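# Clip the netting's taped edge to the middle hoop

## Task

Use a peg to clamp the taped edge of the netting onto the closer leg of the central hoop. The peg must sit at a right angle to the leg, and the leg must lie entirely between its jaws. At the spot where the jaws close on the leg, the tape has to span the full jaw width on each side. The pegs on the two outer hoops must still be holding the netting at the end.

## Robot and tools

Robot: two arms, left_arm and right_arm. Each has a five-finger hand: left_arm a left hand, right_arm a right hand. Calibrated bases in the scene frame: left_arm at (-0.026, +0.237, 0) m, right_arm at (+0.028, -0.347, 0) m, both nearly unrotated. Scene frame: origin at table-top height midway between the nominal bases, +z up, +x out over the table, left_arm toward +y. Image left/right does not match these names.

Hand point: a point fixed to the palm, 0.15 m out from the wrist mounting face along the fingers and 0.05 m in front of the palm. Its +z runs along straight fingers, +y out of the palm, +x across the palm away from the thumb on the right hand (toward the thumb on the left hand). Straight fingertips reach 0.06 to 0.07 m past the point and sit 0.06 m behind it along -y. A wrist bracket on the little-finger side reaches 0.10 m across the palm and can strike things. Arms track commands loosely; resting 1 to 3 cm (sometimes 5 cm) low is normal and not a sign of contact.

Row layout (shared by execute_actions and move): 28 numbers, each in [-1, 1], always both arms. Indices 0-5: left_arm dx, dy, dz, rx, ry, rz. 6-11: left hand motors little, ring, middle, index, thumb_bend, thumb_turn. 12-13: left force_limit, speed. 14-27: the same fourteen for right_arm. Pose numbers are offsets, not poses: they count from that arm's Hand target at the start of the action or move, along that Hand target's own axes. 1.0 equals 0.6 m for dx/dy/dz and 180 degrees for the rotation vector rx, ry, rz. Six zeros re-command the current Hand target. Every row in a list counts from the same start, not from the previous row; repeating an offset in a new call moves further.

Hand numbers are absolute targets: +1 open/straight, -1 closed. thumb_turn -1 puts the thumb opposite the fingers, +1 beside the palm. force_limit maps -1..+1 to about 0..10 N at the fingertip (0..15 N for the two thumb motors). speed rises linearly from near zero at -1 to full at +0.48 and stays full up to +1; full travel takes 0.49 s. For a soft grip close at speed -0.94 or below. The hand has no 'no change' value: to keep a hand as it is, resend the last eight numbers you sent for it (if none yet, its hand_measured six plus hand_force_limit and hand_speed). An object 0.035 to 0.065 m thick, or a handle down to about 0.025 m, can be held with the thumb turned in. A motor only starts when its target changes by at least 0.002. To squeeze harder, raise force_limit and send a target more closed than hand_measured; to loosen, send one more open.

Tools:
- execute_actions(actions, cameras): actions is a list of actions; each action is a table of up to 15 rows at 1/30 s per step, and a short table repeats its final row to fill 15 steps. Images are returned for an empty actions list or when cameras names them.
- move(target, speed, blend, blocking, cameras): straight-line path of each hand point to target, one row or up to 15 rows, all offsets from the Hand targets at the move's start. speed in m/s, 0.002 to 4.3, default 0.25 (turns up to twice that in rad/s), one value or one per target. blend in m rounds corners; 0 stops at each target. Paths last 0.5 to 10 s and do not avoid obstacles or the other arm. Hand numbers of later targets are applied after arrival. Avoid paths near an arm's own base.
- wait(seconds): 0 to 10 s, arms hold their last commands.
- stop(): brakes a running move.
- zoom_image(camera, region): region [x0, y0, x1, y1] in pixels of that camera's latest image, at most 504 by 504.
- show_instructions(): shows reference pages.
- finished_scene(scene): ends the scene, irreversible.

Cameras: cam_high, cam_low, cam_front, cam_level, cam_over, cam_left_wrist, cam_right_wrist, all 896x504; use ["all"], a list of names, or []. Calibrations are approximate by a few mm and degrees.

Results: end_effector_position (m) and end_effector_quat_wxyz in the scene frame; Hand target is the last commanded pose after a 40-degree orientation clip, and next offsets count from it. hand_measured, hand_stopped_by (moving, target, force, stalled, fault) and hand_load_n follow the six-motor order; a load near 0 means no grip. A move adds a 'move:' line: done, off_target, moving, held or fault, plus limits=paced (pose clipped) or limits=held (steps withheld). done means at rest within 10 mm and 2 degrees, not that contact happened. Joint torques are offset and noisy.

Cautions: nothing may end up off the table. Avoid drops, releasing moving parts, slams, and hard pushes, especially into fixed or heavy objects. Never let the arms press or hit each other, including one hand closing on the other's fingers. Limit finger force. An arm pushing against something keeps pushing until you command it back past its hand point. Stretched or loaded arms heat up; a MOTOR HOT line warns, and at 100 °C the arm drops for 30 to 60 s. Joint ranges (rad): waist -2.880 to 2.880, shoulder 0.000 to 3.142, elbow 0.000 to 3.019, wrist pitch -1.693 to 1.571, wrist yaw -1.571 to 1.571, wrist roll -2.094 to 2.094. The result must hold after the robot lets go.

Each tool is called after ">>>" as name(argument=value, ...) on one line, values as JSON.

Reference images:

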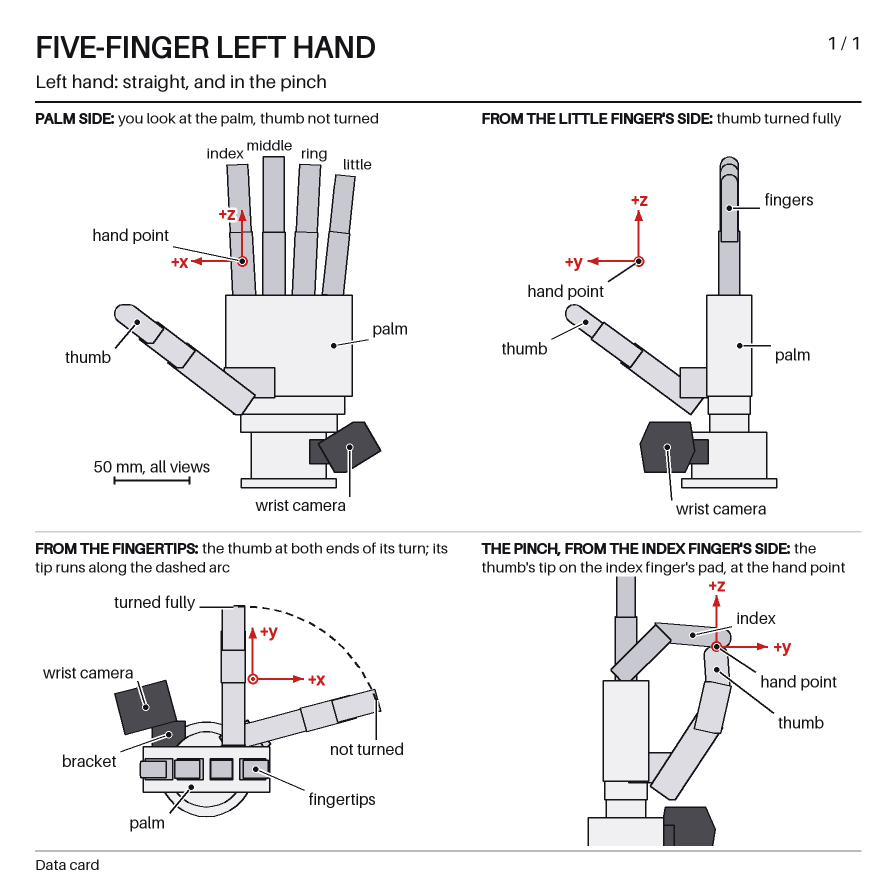

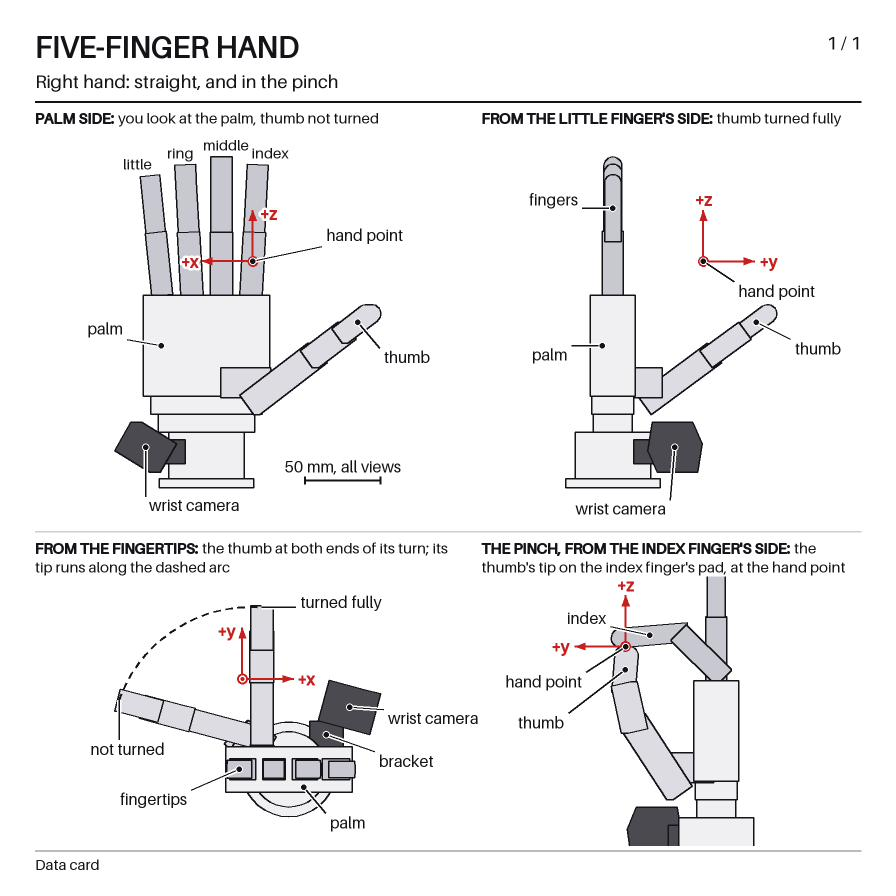

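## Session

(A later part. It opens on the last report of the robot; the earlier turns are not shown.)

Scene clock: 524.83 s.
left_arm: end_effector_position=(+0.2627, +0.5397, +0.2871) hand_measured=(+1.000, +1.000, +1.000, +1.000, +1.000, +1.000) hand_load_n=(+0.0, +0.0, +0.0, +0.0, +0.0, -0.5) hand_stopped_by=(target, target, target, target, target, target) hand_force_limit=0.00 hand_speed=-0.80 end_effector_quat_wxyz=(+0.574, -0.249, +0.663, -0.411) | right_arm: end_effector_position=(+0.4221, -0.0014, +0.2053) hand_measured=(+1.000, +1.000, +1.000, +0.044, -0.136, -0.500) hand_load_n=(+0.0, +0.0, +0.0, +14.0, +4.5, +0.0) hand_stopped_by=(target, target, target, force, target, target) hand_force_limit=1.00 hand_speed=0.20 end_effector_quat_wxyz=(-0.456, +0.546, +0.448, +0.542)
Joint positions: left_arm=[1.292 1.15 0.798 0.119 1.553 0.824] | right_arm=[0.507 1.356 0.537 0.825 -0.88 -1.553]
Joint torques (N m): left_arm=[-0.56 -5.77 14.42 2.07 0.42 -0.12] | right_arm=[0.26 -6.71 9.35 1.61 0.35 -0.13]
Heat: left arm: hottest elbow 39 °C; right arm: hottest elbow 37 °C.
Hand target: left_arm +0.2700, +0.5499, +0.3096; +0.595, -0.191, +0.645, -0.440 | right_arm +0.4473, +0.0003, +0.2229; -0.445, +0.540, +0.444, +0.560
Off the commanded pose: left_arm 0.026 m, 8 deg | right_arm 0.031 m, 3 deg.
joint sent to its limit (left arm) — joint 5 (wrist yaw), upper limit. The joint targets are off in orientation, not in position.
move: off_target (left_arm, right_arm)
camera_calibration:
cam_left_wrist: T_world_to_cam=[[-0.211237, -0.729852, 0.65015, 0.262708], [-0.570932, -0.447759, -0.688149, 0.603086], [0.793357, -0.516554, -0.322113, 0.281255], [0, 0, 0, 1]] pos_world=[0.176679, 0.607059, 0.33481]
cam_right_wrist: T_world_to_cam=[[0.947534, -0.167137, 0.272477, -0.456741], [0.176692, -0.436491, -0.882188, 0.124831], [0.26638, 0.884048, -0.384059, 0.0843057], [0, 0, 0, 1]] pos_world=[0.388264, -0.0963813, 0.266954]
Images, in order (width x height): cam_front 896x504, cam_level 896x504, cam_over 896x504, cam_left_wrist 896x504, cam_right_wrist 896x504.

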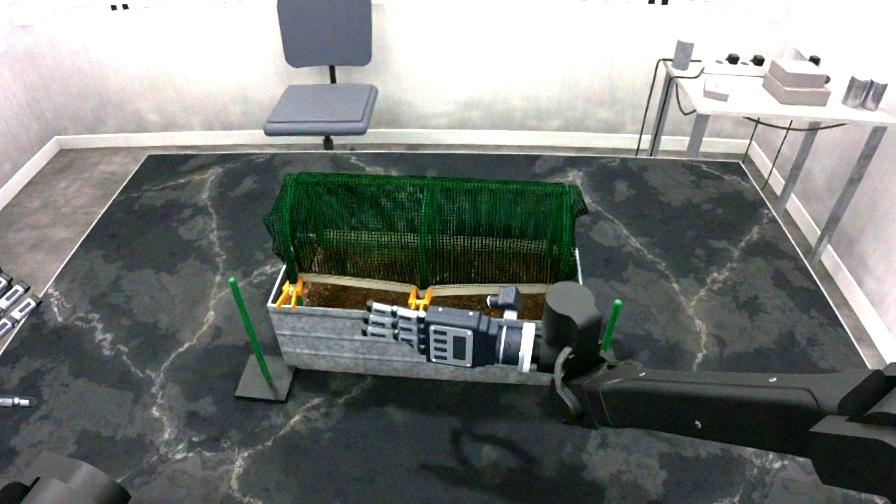

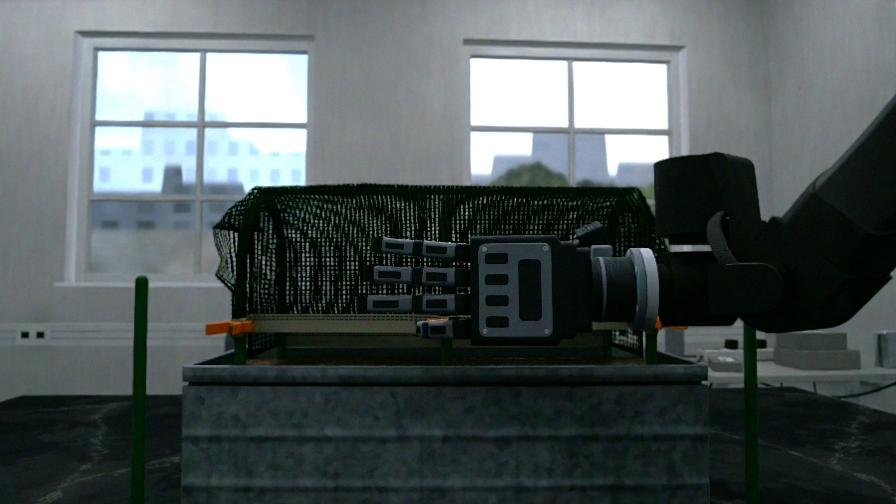

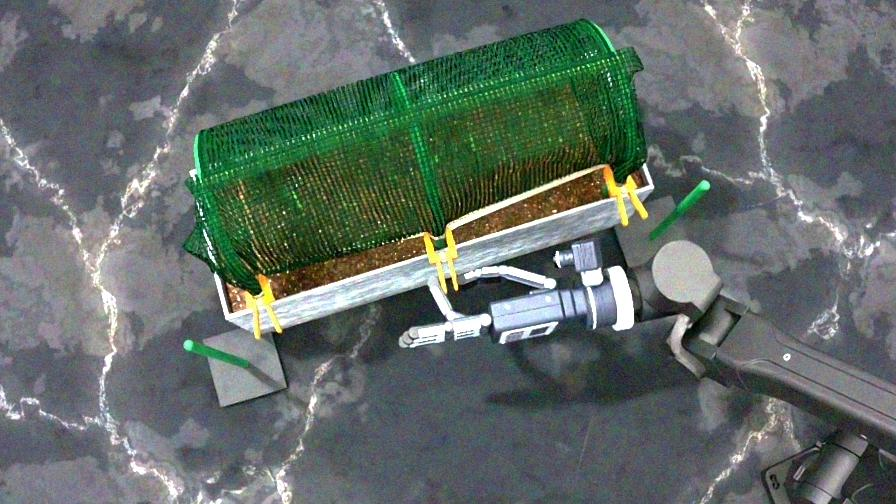

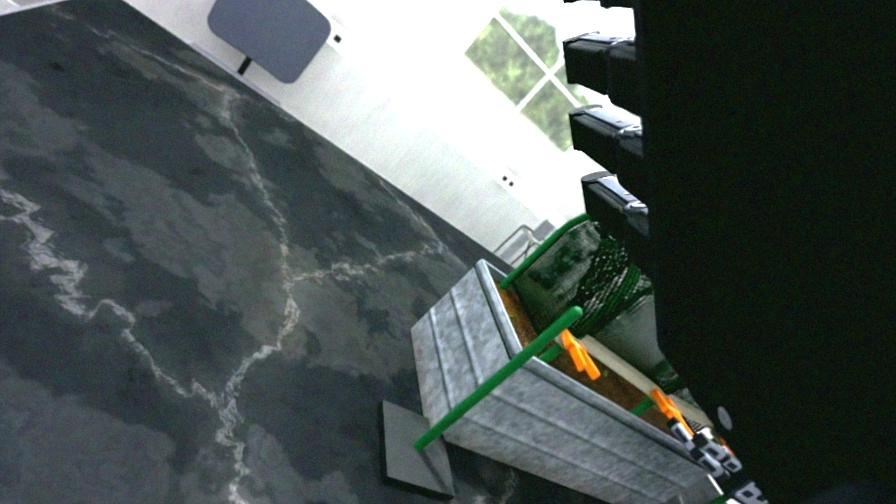

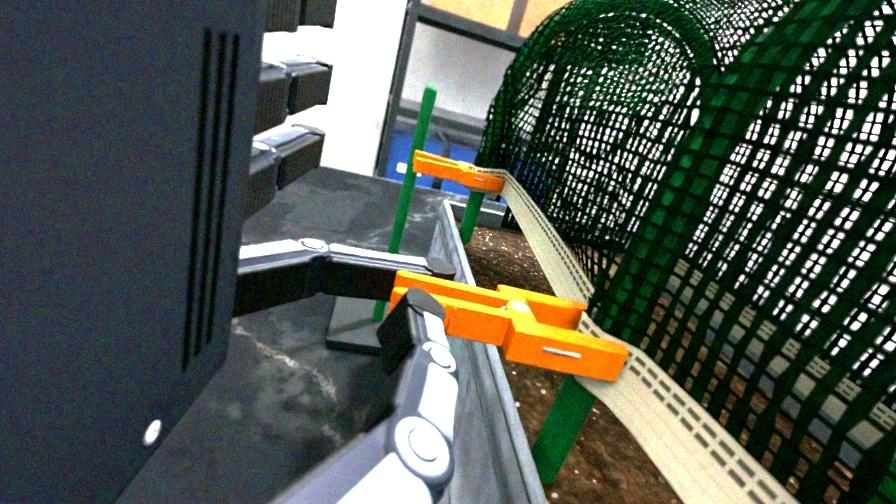

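>>> move(target=[0,0,0,0,0,0,1,1,1,1,1,1,0,-0.8,0.0015,0.0279,-0.0030,0,0,0,1,1,1,-0.02,-0.14,-0.5,1,0.2], speed=0.04, cameras=["cam_over","cam_level","cam_front","cam_left_wrist","cam_right_wrist"])

>>> zoom_image(camera="cam_over", region=[418, 222, 458, 262])

>>> zoom_image(camera="cam_level", region=[400, 290, 500, 370])

>>> zoom_image(camera="cam_right_wrist", region=[370, 220, 700, 440])

>>> zoom_image(camera="cam_left_wrist", region=[630, 370, 710, 430])

>>> zoom_image(camera="cam_front", region=[390, 270, 450, 330])

Scene clock: 541.50 s.
left_arm: end_effector_position=(+0.2627, +0.5397, +0.2871) hand_measured=(+1.000, +1.000, +1.000, +1.000, +1.000, +1.000) hand_load_n=(+0.0, +0.0, +0.0, +0.0, +0.0, +0.0) hand_stopped_by=(target, target, target, target, target, target) hand_force_limit=0.00 hand_speed=-0.80 end_effector_quat_wxyz=(+0.574, -0.249, +0.663, -0.411) | right_arm: end_effector_position=(+0.4273, -0.0017, +0.2042) hand_measured=(+1.000, +1.000, +1.000, +0.044, -0.138, -0.500) hand_load_n=(+0.0, -0.5, +0.0, +14.5, +2.0, +0.0) hand_stopped_by=(target, target, target, force, target, target) hand_force_limit=1.00 hand_speed=0.20 end_effector_quat_wxyz=(-0.464, +0.541, +0.454, +0.534)
Joint positions: left_arm=[1.292 1.15 0.798 0.119 1.553 0.824] | right_arm=[0.486 1.377 0.557 0.822 -0.927 -1.553]
Joint torques (N m): left_arm=[-0.5 -5.77 14.42 2.06 0.42 -0.12] | right_arm=[-0.97 -7 9.96 1.62 0.92 -0.11]
Heat: left arm: hottest elbow 39 °C; right arm: hottest elbow 39 °C.
Hand target: left_arm +0.2700, +0.5499, +0.3096; +0.595, -0.191, +0.645, -0.440 | right_arm +0.4632, -0.0050, +0.2240; -0.445, +0.540, +0.444, +0.560
Off the commanded pose: left_arm 0.026 m, 8 deg | right_arm 0.041 m, 4 deg.
joint sent to its limit (left arm) — joint 5 (wrist yaw), upper limit. The joint targets are off in orientation, not in position.
move: off_target (left_arm, right_arm)
camera_calibration:
cam_left_wrist: T_world_to_cam=[[-0.211237, -0.729852, 0.65015, 0.262708], [-0.570932, -0.447759, -0.688149, 0.603086], [0.793357, -0.516554, -0.322113, 0.281255], [0, 0, 0, 1]] pos_world=[0.176679, 0.607059, 0.33481]
cam_right_wrist: T_world_to_cam=[[0.952573, -0.141494, 0.269414, -0.462919], [0.184999, -0.433683, -0.88187, 0.119177], [0.24162, 0.889887, -0.386938, 0.0939328], [0, 0, 0, 1]] pos_world=[0.396221, -0.0974051, 0.266162]
Images, in order (width x height): cam_front 896x504, cam_level 896x504, cam_over 896x504, cam_left_wrist 896x504, cam_right_wrist 896x504.

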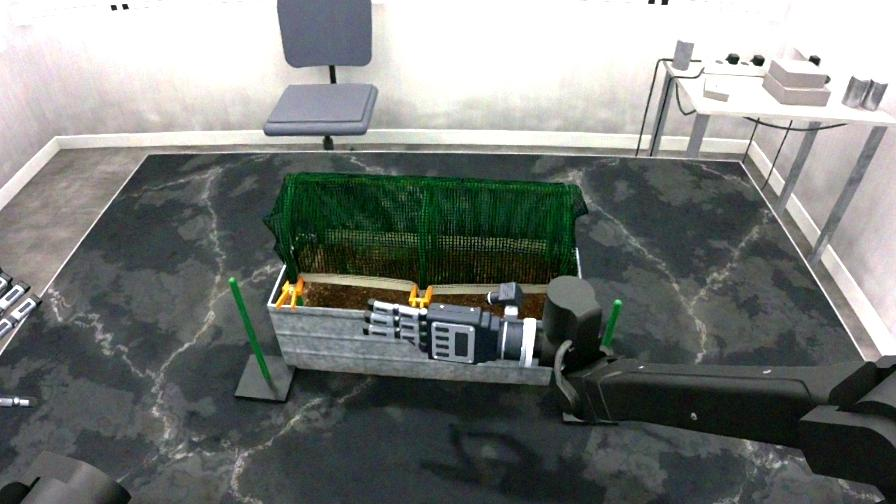

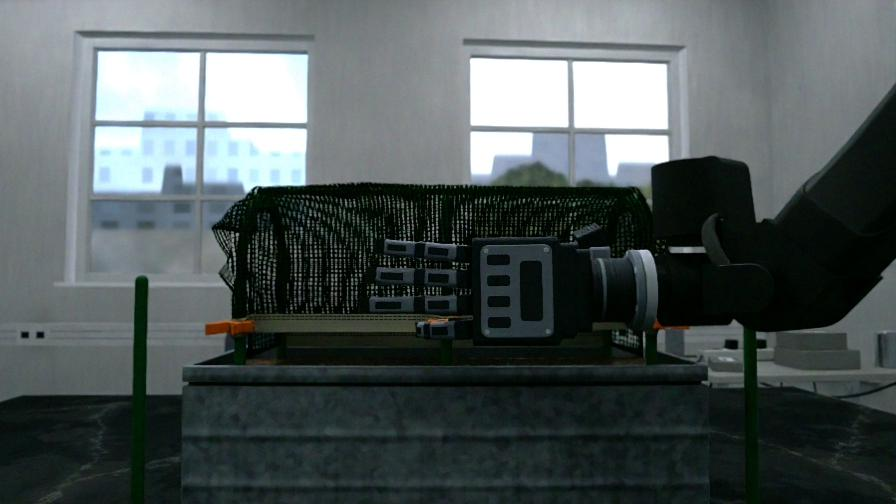

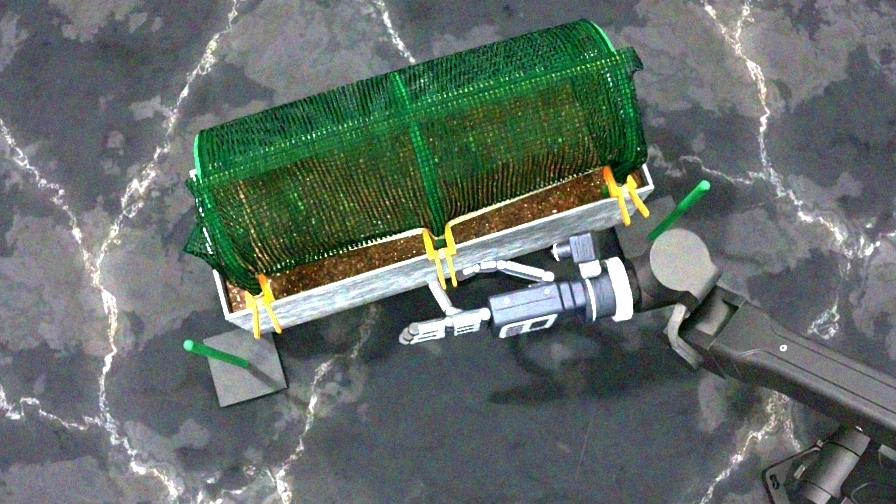

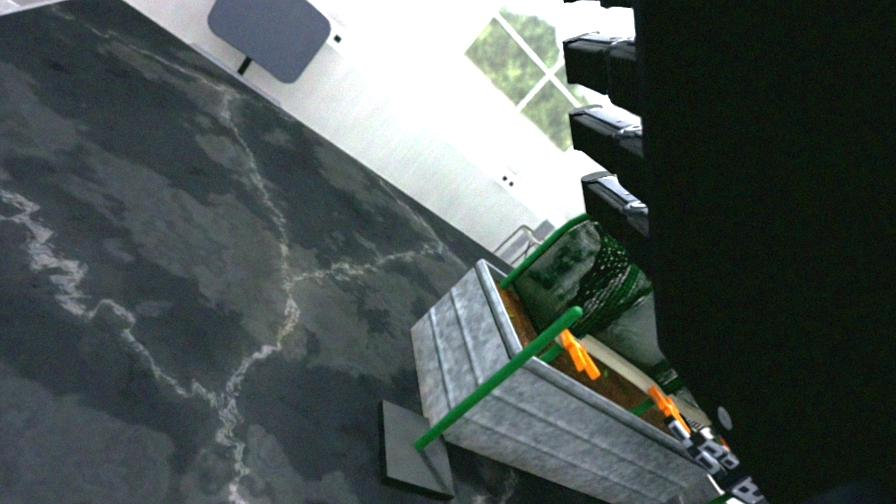

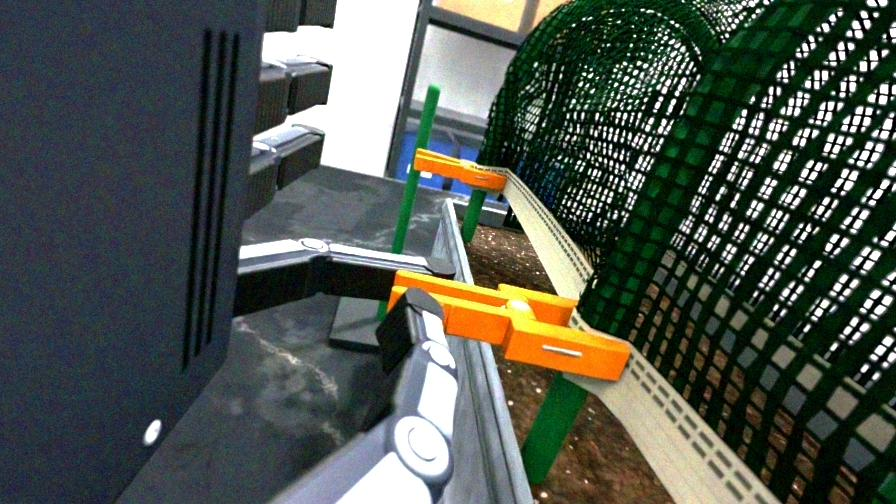

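Scaled by 12.600 from the camera's 896x504 image, which has a finer 1280x720 frame.

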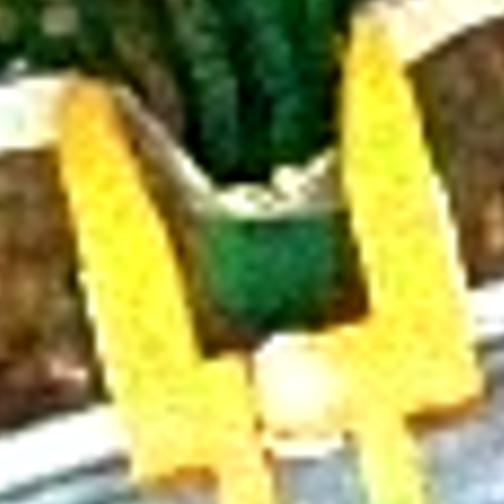

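Scaled by 5.040 from the camera's 896x504 image, which has a finer 1280x720 frame.

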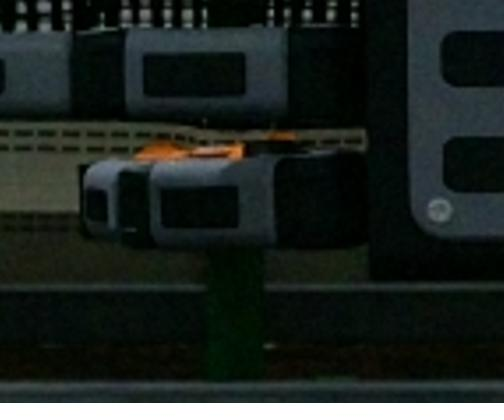

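Scaled by 1.527 from the camera's 896x504 image, which has a finer 1280x720 frame.

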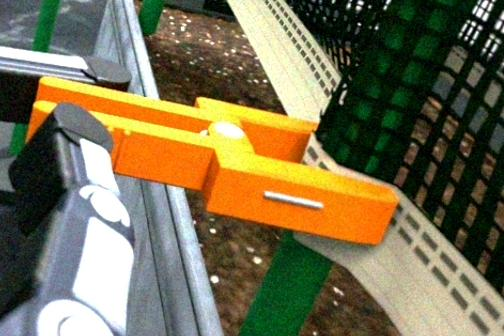

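Scaled by 6.300 from the camera's 896x504 image, which has a finer 1280x720 frame.

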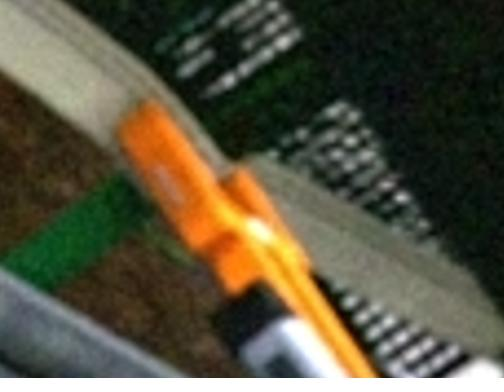

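Scaled by 8.400 from the camera's 896x504 image, which has a finer 1280x720 frame.

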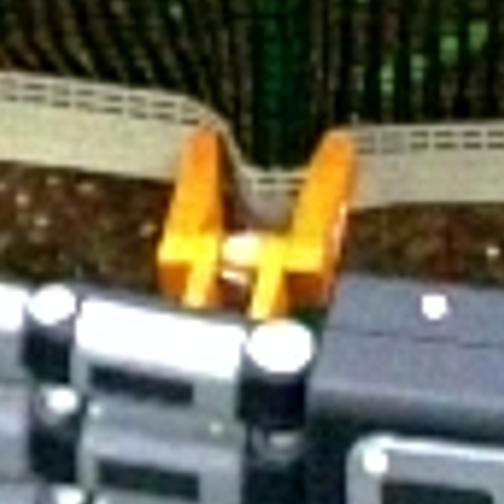

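>>> move(target=[0,0,0,0,0,0,1,1,1,1,1,1,0,-0.8,0.0030,0.0290,-0.0074,-0.006,0,-0.006,1,1,1,-0.02,-0.14,-0.5,1,0.2], speed=0.04, cameras=["cam_over","cam_level","cam_front","cam_left_wrist","cam_right_wrist"])

>>> zoom_image(camera="cam_over", region=[418, 222, 458, 262])

>>> zoom_image(camera="cam_level", region=[400, 290, 500, 370])

>>> zoom_image(camera="cam_right_wrist", region=[370, 220, 700, 440])

>>> zoom_image(camera="cam_left_wrist", region=[630, 370, 710, 430])

>>> zoom_image(camera="cam_front", region=[390, 270, 450, 330])

Scene clock: 574.83 s.
left_arm: end_effector_position=(+0.2627, +0.5397, +0.2871) hand_measured=(+1.000, +1.000, +1.000, +1.000, +1.000, +1.000) hand_load_n=(+0.0, +0.0, +0.0, +0.0, +0.0, +0.0) hand_stopped_by=(target, target, target, target, target, target) hand_force_limit=0.00 hand_speed=-0.80 end_effector_quat_wxyz=(+0.574, -0.249, +0.663, -0.411) | right_arm: end_effector_position=(+0.4317, -0.0044, +0.2019) hand_measured=(+1.000, +1.000, +1.000, +0.044, -0.138, -0.500) hand_load_n=(+0.0, +0.0, +0.0, +15.0, +2.0, -0.5) hand_stopped_by=(target, target, target, force, target, target) hand_force_limit=1.00 hand_speed=0.20 end_effector_quat_wxyz=(-0.466, +0.542, +0.456, +0.530)
Joint positions: left_arm=[1.292 1.15 0.798 0.119 1.553 0.824] | right_arm=[0.47 1.389 0.566 0.817 -0.951 -1.553]
Joint torques (N m): left_arm=[-0.56 -5.77 14.43 2.06 0.42 -0.12] | right_arm=[-1.85 -6.89 10.55 1.62 1.48 -0.29]
Heat: left arm: hottest elbow 40 °C; right arm: hottest elbow 40 °C.
Hand target: left_arm +0.2700, +0.5499, +0.3096; +0.595, -0.191, +0.645, -0.440 | right_arm +0.4792, -0.0129, +0.2260; -0.435, +0.540, +0.444, +0.568
Off the commanded pose: left_arm 0.026 m, 8 deg | right_arm 0.054 m, 6 deg.
joint sent to its limit (left arm) — joint 5 (wrist yaw), upper limit. The joint targets are off in orientation, not in position.
move: off_target (left_arm, right_arm)
camera_calibration:
cam_left_wrist: T_world_to_cam=[[-0.211237, -0.729852, 0.65015, 0.262708], [-0.570932, -0.447759, -0.688149, 0.603086], [0.793357, -0.516554, -0.322113, 0.281255], [0, 0, 0, 1]] pos_world=[0.176679, 0.607059, 0.33481]
cam_right_wrist: T_world_to_cam=[[0.955436, -0.133312, 0.263382, -0.466792], [0.182298, -0.435311, -0.88163, 0.116178], [0.232185, 0.890355, -0.391609, 0.0993453], [0, 0, 0, 1]] pos_world=[0.401745, -0.100108, 0.264275]
Images, in order (width x height): cam_front 896x504, cam_level 896x504, cam_over 896x504, cam_left_wrist 896x504, cam_right_wrist 896x504.

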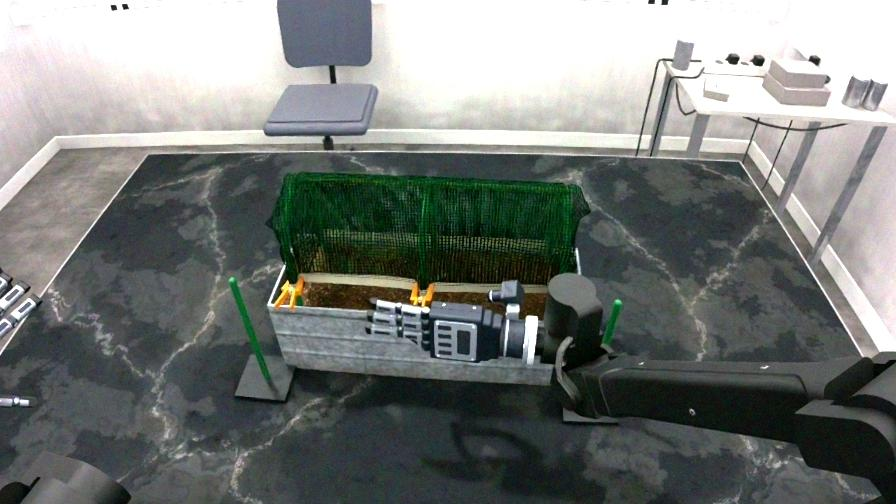

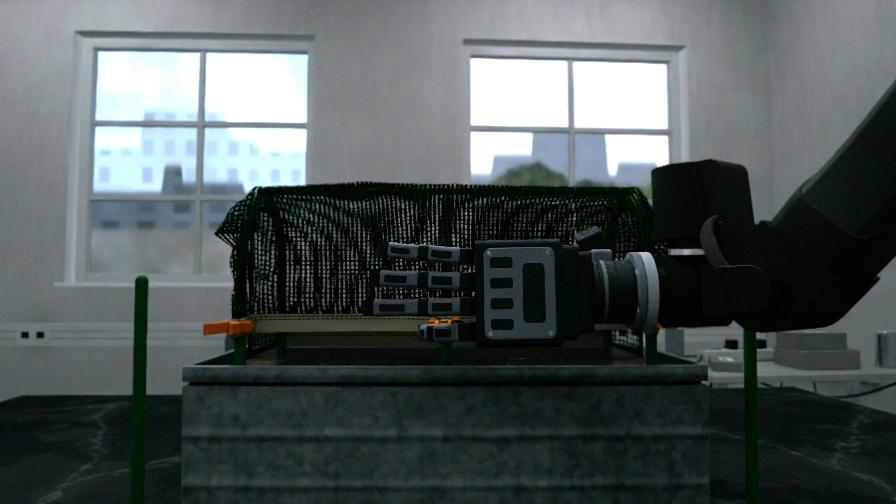

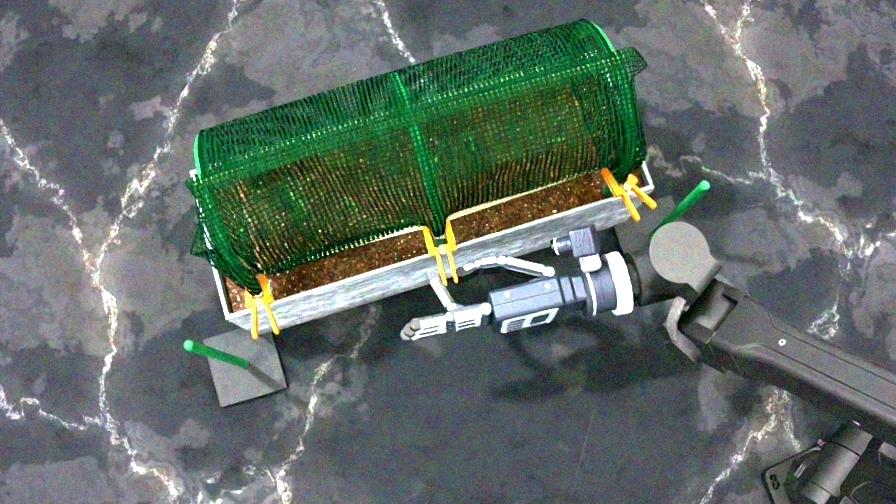

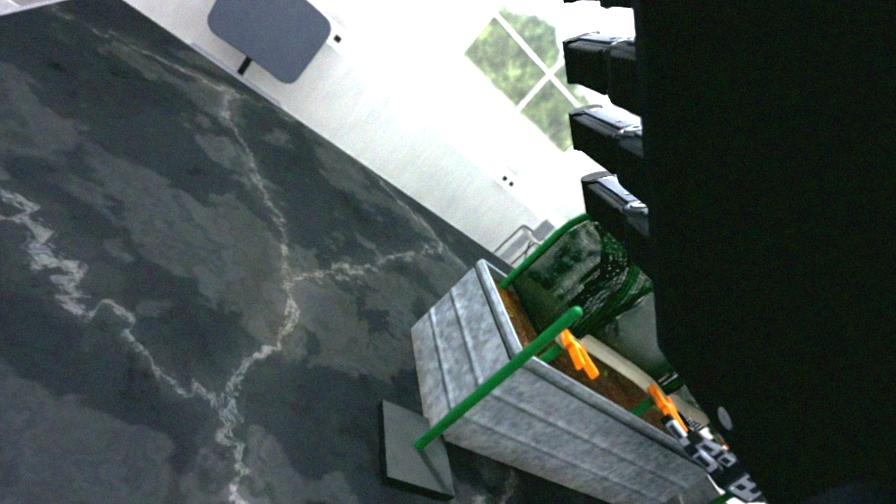

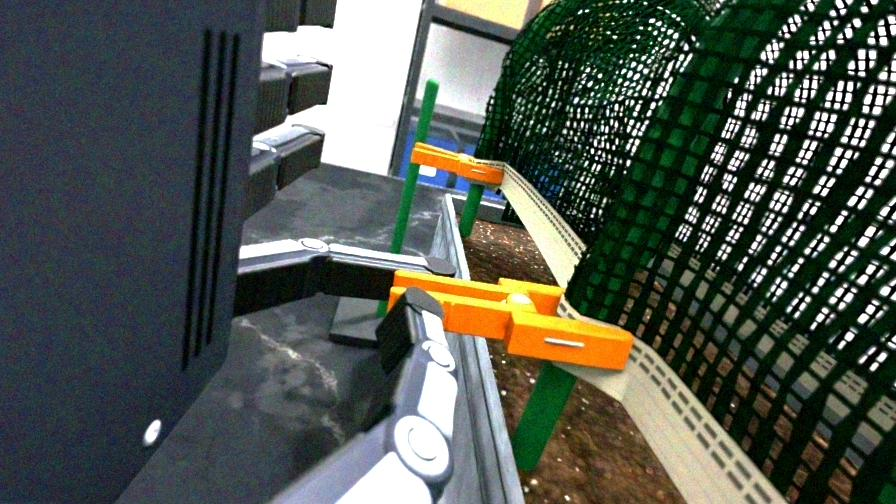

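Scaled by 12.600 from the camera's 896x504 image, which has a finer 1280x720 frame.

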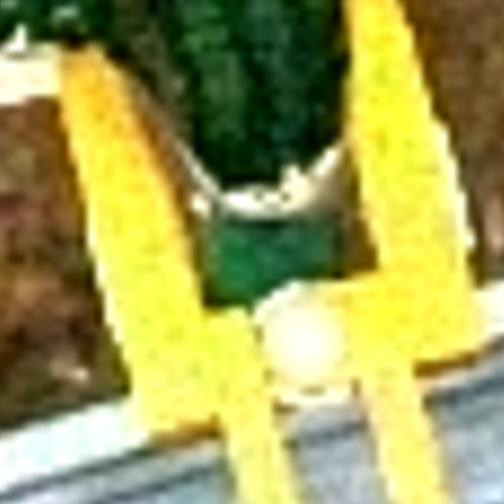

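Scaled by 5.040 from the camera's 896x504 image, which has a finer 1280x720 frame.

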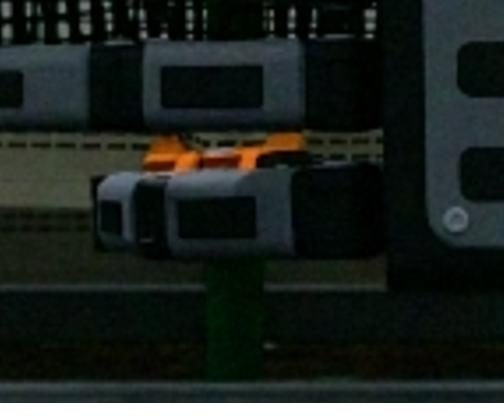

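Scaled by 1.527 from the camera's 896x504 image, which has a finer 1280x720 frame.

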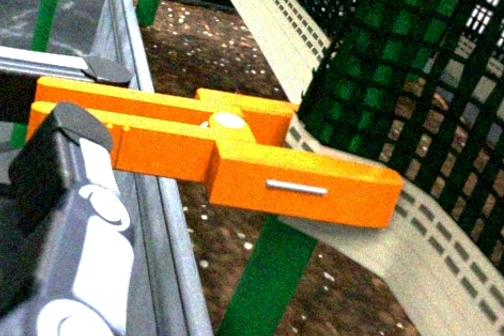

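Scaled by 6.300 from the camera's 896x504 image, which has a finer 1280x720 frame.

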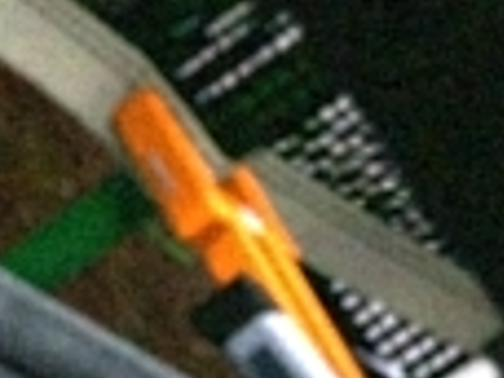

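Scaled by 8.400 from the camera's 896x504 image, which has a finer 1280x720 frame.

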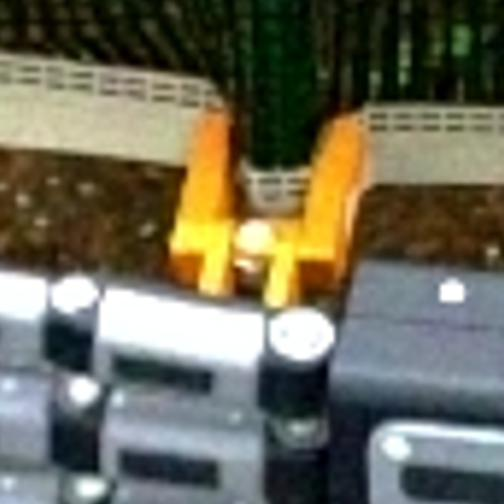

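>>> zoom_image(camera="cam_over", region=[570, 140, 690, 240])

>>> zoom_image(camera="cam_over", region=[220, 210, 450, 340])

>>> zoom_image(camera="cam_front", region=[260, 240, 460, 330])

>>> zoom_image(camera="cam_high", region=[300, 150, 700, 350])

Scaled by 4.200 from the camera's 896x504 image, which has a finer 1280x720 frame.

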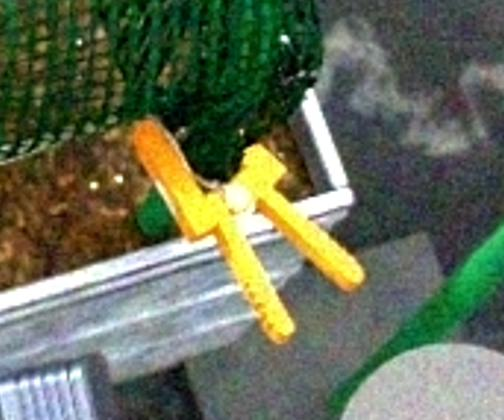

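Scaled by 2.191 from the camera's 896x504 image, which has a finer 1280x720 frame.

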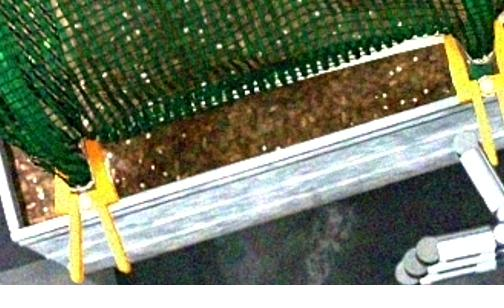

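Scaled by 2.520 from the camera's 896x504 image, which has a finer 1280x720 frame.

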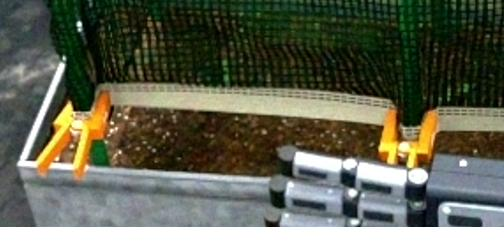

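This scene's latest camera images include none from cam_high. They are from: cam_front, cam_level, cam_over, cam_left_wrist, cam_right_wrist. cam_high's image comes with the result of a call that names it in "cameras".

>>> zoom_image(camera="cam_right_wrist", region=[480, 260, 660, 400])

>>> zoom_image(camera="cam_level", region=[415, 300, 475, 345])

Scaled by 2.800 from the camera's 896x504 image, which has a finer 1280x720 frame.

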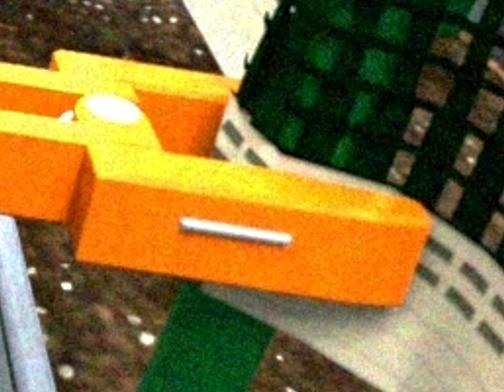

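Scaled by 8.400 from the camera's 896x504 image, which has a finer 1280x720 frame.

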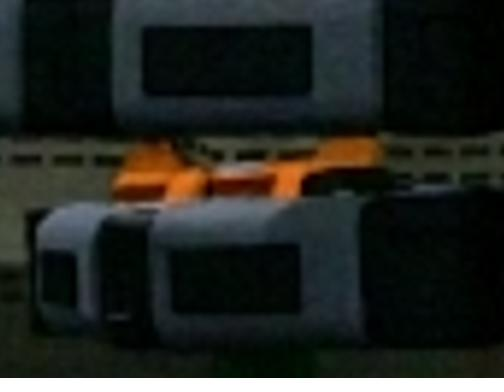

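>>> move(target=[0,0,0,0,0,0,1,1,1,1,1,1,0,-0.8,0.0017,0,0,0,0,0.022,1,1,1,-0.02,-0.14,-0.5,1,0.2], speed=0.04, cameras=["cam_over","cam_level","cam_front","cam_right_wrist"])

>>> zoom_image(camera="cam_level", region=[415, 300, 475, 345])

>>> zoom_image(camera="cam_right_wrist", region=[480, 260, 660, 400])

>>> zoom_image(camera="cam_over", region=[418, 212, 458, 262])

Scene clock: 591.30 s.
left_arm: end_effector_position=(+0.2627, +0.5397, +0.2871) hand_measured=(+1.000, +1.000, +1.000, +1.000, +1.000, +1.000) hand_load_n=(+0.0, +0.0, +0.0, +0.0, +0.0, +0.0) hand_stopped_by=(target, target, target, target, target, target) hand_force_limit=0.00 hand_speed=-0.80 end_effector_quat_wxyz=(+0.574, -0.249, +0.663, -0.411) | right_arm: end_effector_position=(+0.4380, -0.0063, +0.2027) hand_measured=(+1.000, +1.000, +1.000, +0.044, -0.136, -0.500) hand_load_n=(+0.0, +0.0, +0.0, +14.0, +3.5, -0.5) hand_stopped_by=(target, target, target, force, target, target) hand_force_limit=1.00 hand_speed=0.20 end_effector_quat_wxyz=(-0.477, +0.557, +0.437, +0.520)
Joint positions: left_arm=[1.292 1.15 0.798 0.119 1.553 0.824] | right_arm=[0.46 1.39 0.583 0.802 -0.948 -1.499]
Joint torques (N m): left_arm=[-0.56 -5.77 14.43 2.07 0.42 -0.12] | right_arm=[-1.2 -7.41 10.32 1.59 1.24 -0.15]
Heat: left arm: hottest elbow 40 °C; right arm: hottest elbow 39 °C.
Hand target: left_arm +0.2700, +0.5499, +0.3096; +0.595, -0.191, +0.645, -0.440 | right_arm +0.4792, -0.0131, +0.2269; -0.454, +0.555, +0.425, +0.553
Off the commanded pose: left_arm 0.026 m, 8 deg | right_arm 0.048 m, 5 deg.
joint sent to its limit (left arm) — joint 5 (wrist yaw), upper limit. The joint targets are off in orientation, not in position.
move: off_target (left_arm, right_arm)
camera_calibration:
cam_right_wrist: T_world_to_cam=[[0.966412, -0.147566, 0.21041, -0.467408], [0.128954, -0.429761, -0.893687, 0.140772], [0.222304, 0.890803, -0.396297, 0.10511], [0, 0, 0, 1]] pos_world=[0.410189, -0.102107, 0.265809]
Images, in order (width x height): cam_front 896x504, cam_level 896x504, cam_over 896x504, cam_right_wrist 896x504.

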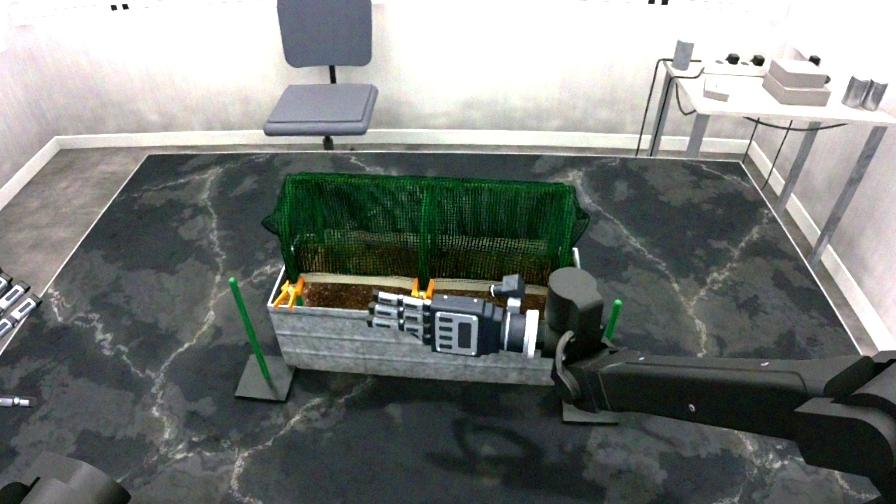

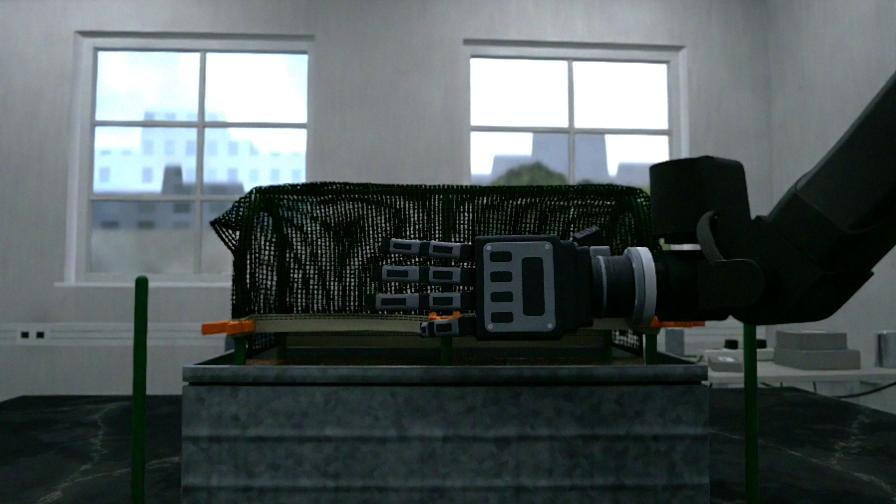

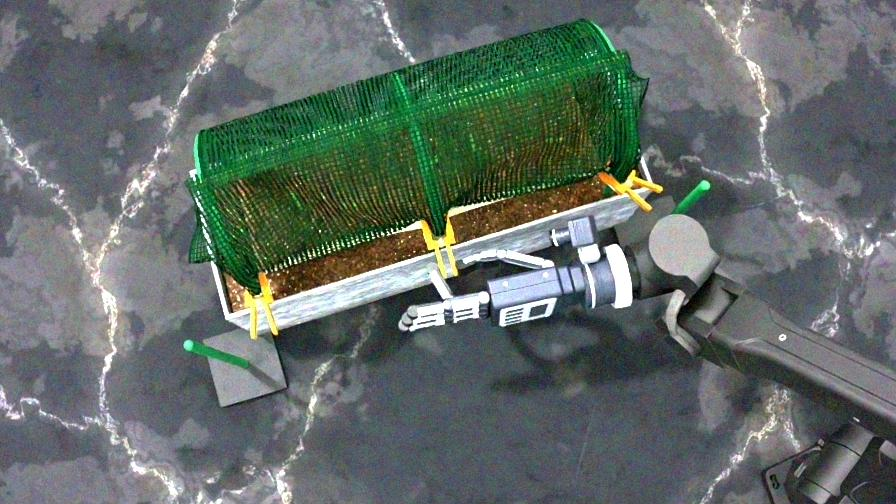

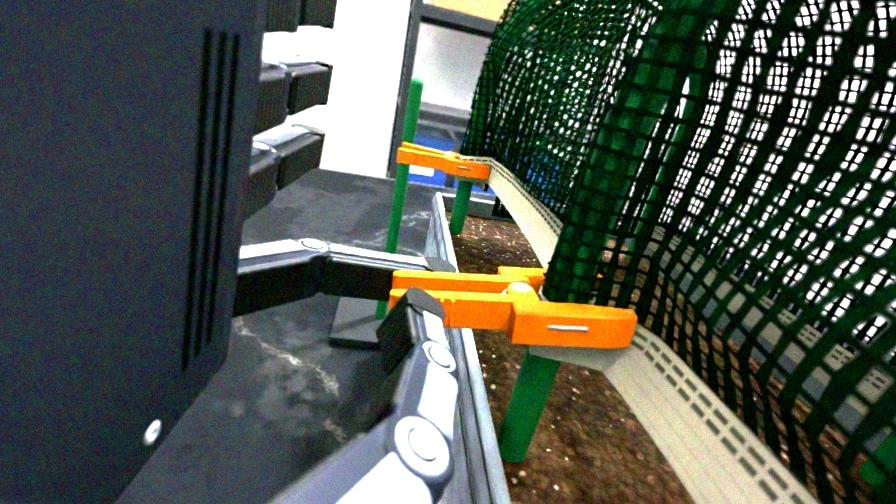

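Scaled by 8.400 from the camera's 896x504 image, which has a finer 1280x720 frame.

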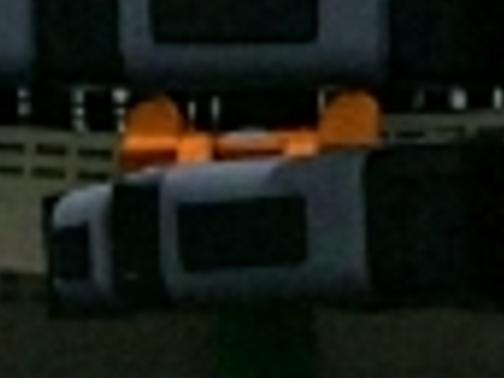

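Scaled by 2.800 from the camera's 896x504 image, which has a finer 1280x720 frame.

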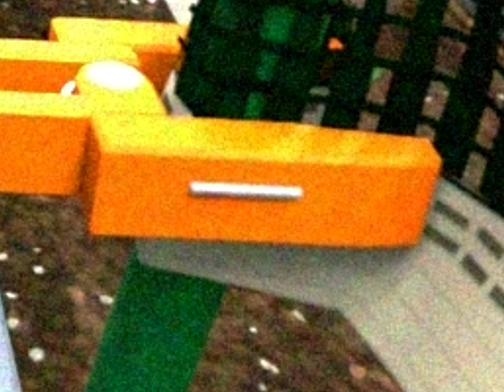

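Scaled by 10.080 from the camera's 896x504 image, which has a finer 1280x720 frame.

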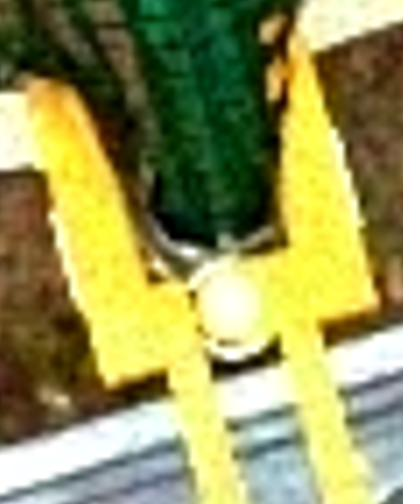

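>>> zoom_image(camera="cam_over", region=[440, 130, 680, 250])

>>> zoom_image(camera="cam_front", region=[260, 240, 460, 330])

>>> zoom_image(camera="cam_level", region=[190, 290, 450, 380])

Scaled by 2.100 from the camera's 896x504 image, which has a finer 1280x720 frame.

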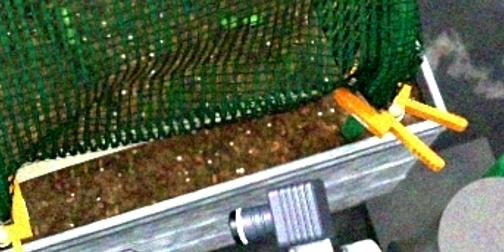

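Scaled by 2.520 from the camera's 896x504 image, which has a finer 1280x720 frame.

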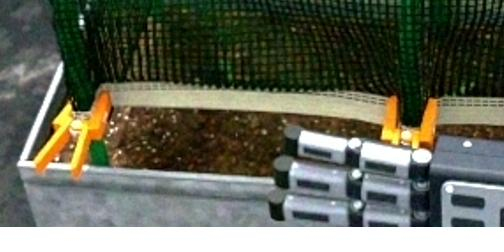

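Scaled by 1.938 from the camera's 896x504 image, which has a finer 1280x720 frame.

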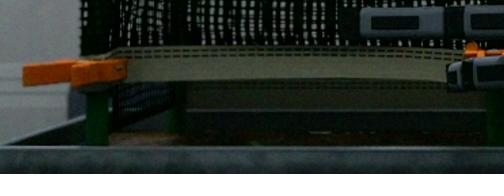

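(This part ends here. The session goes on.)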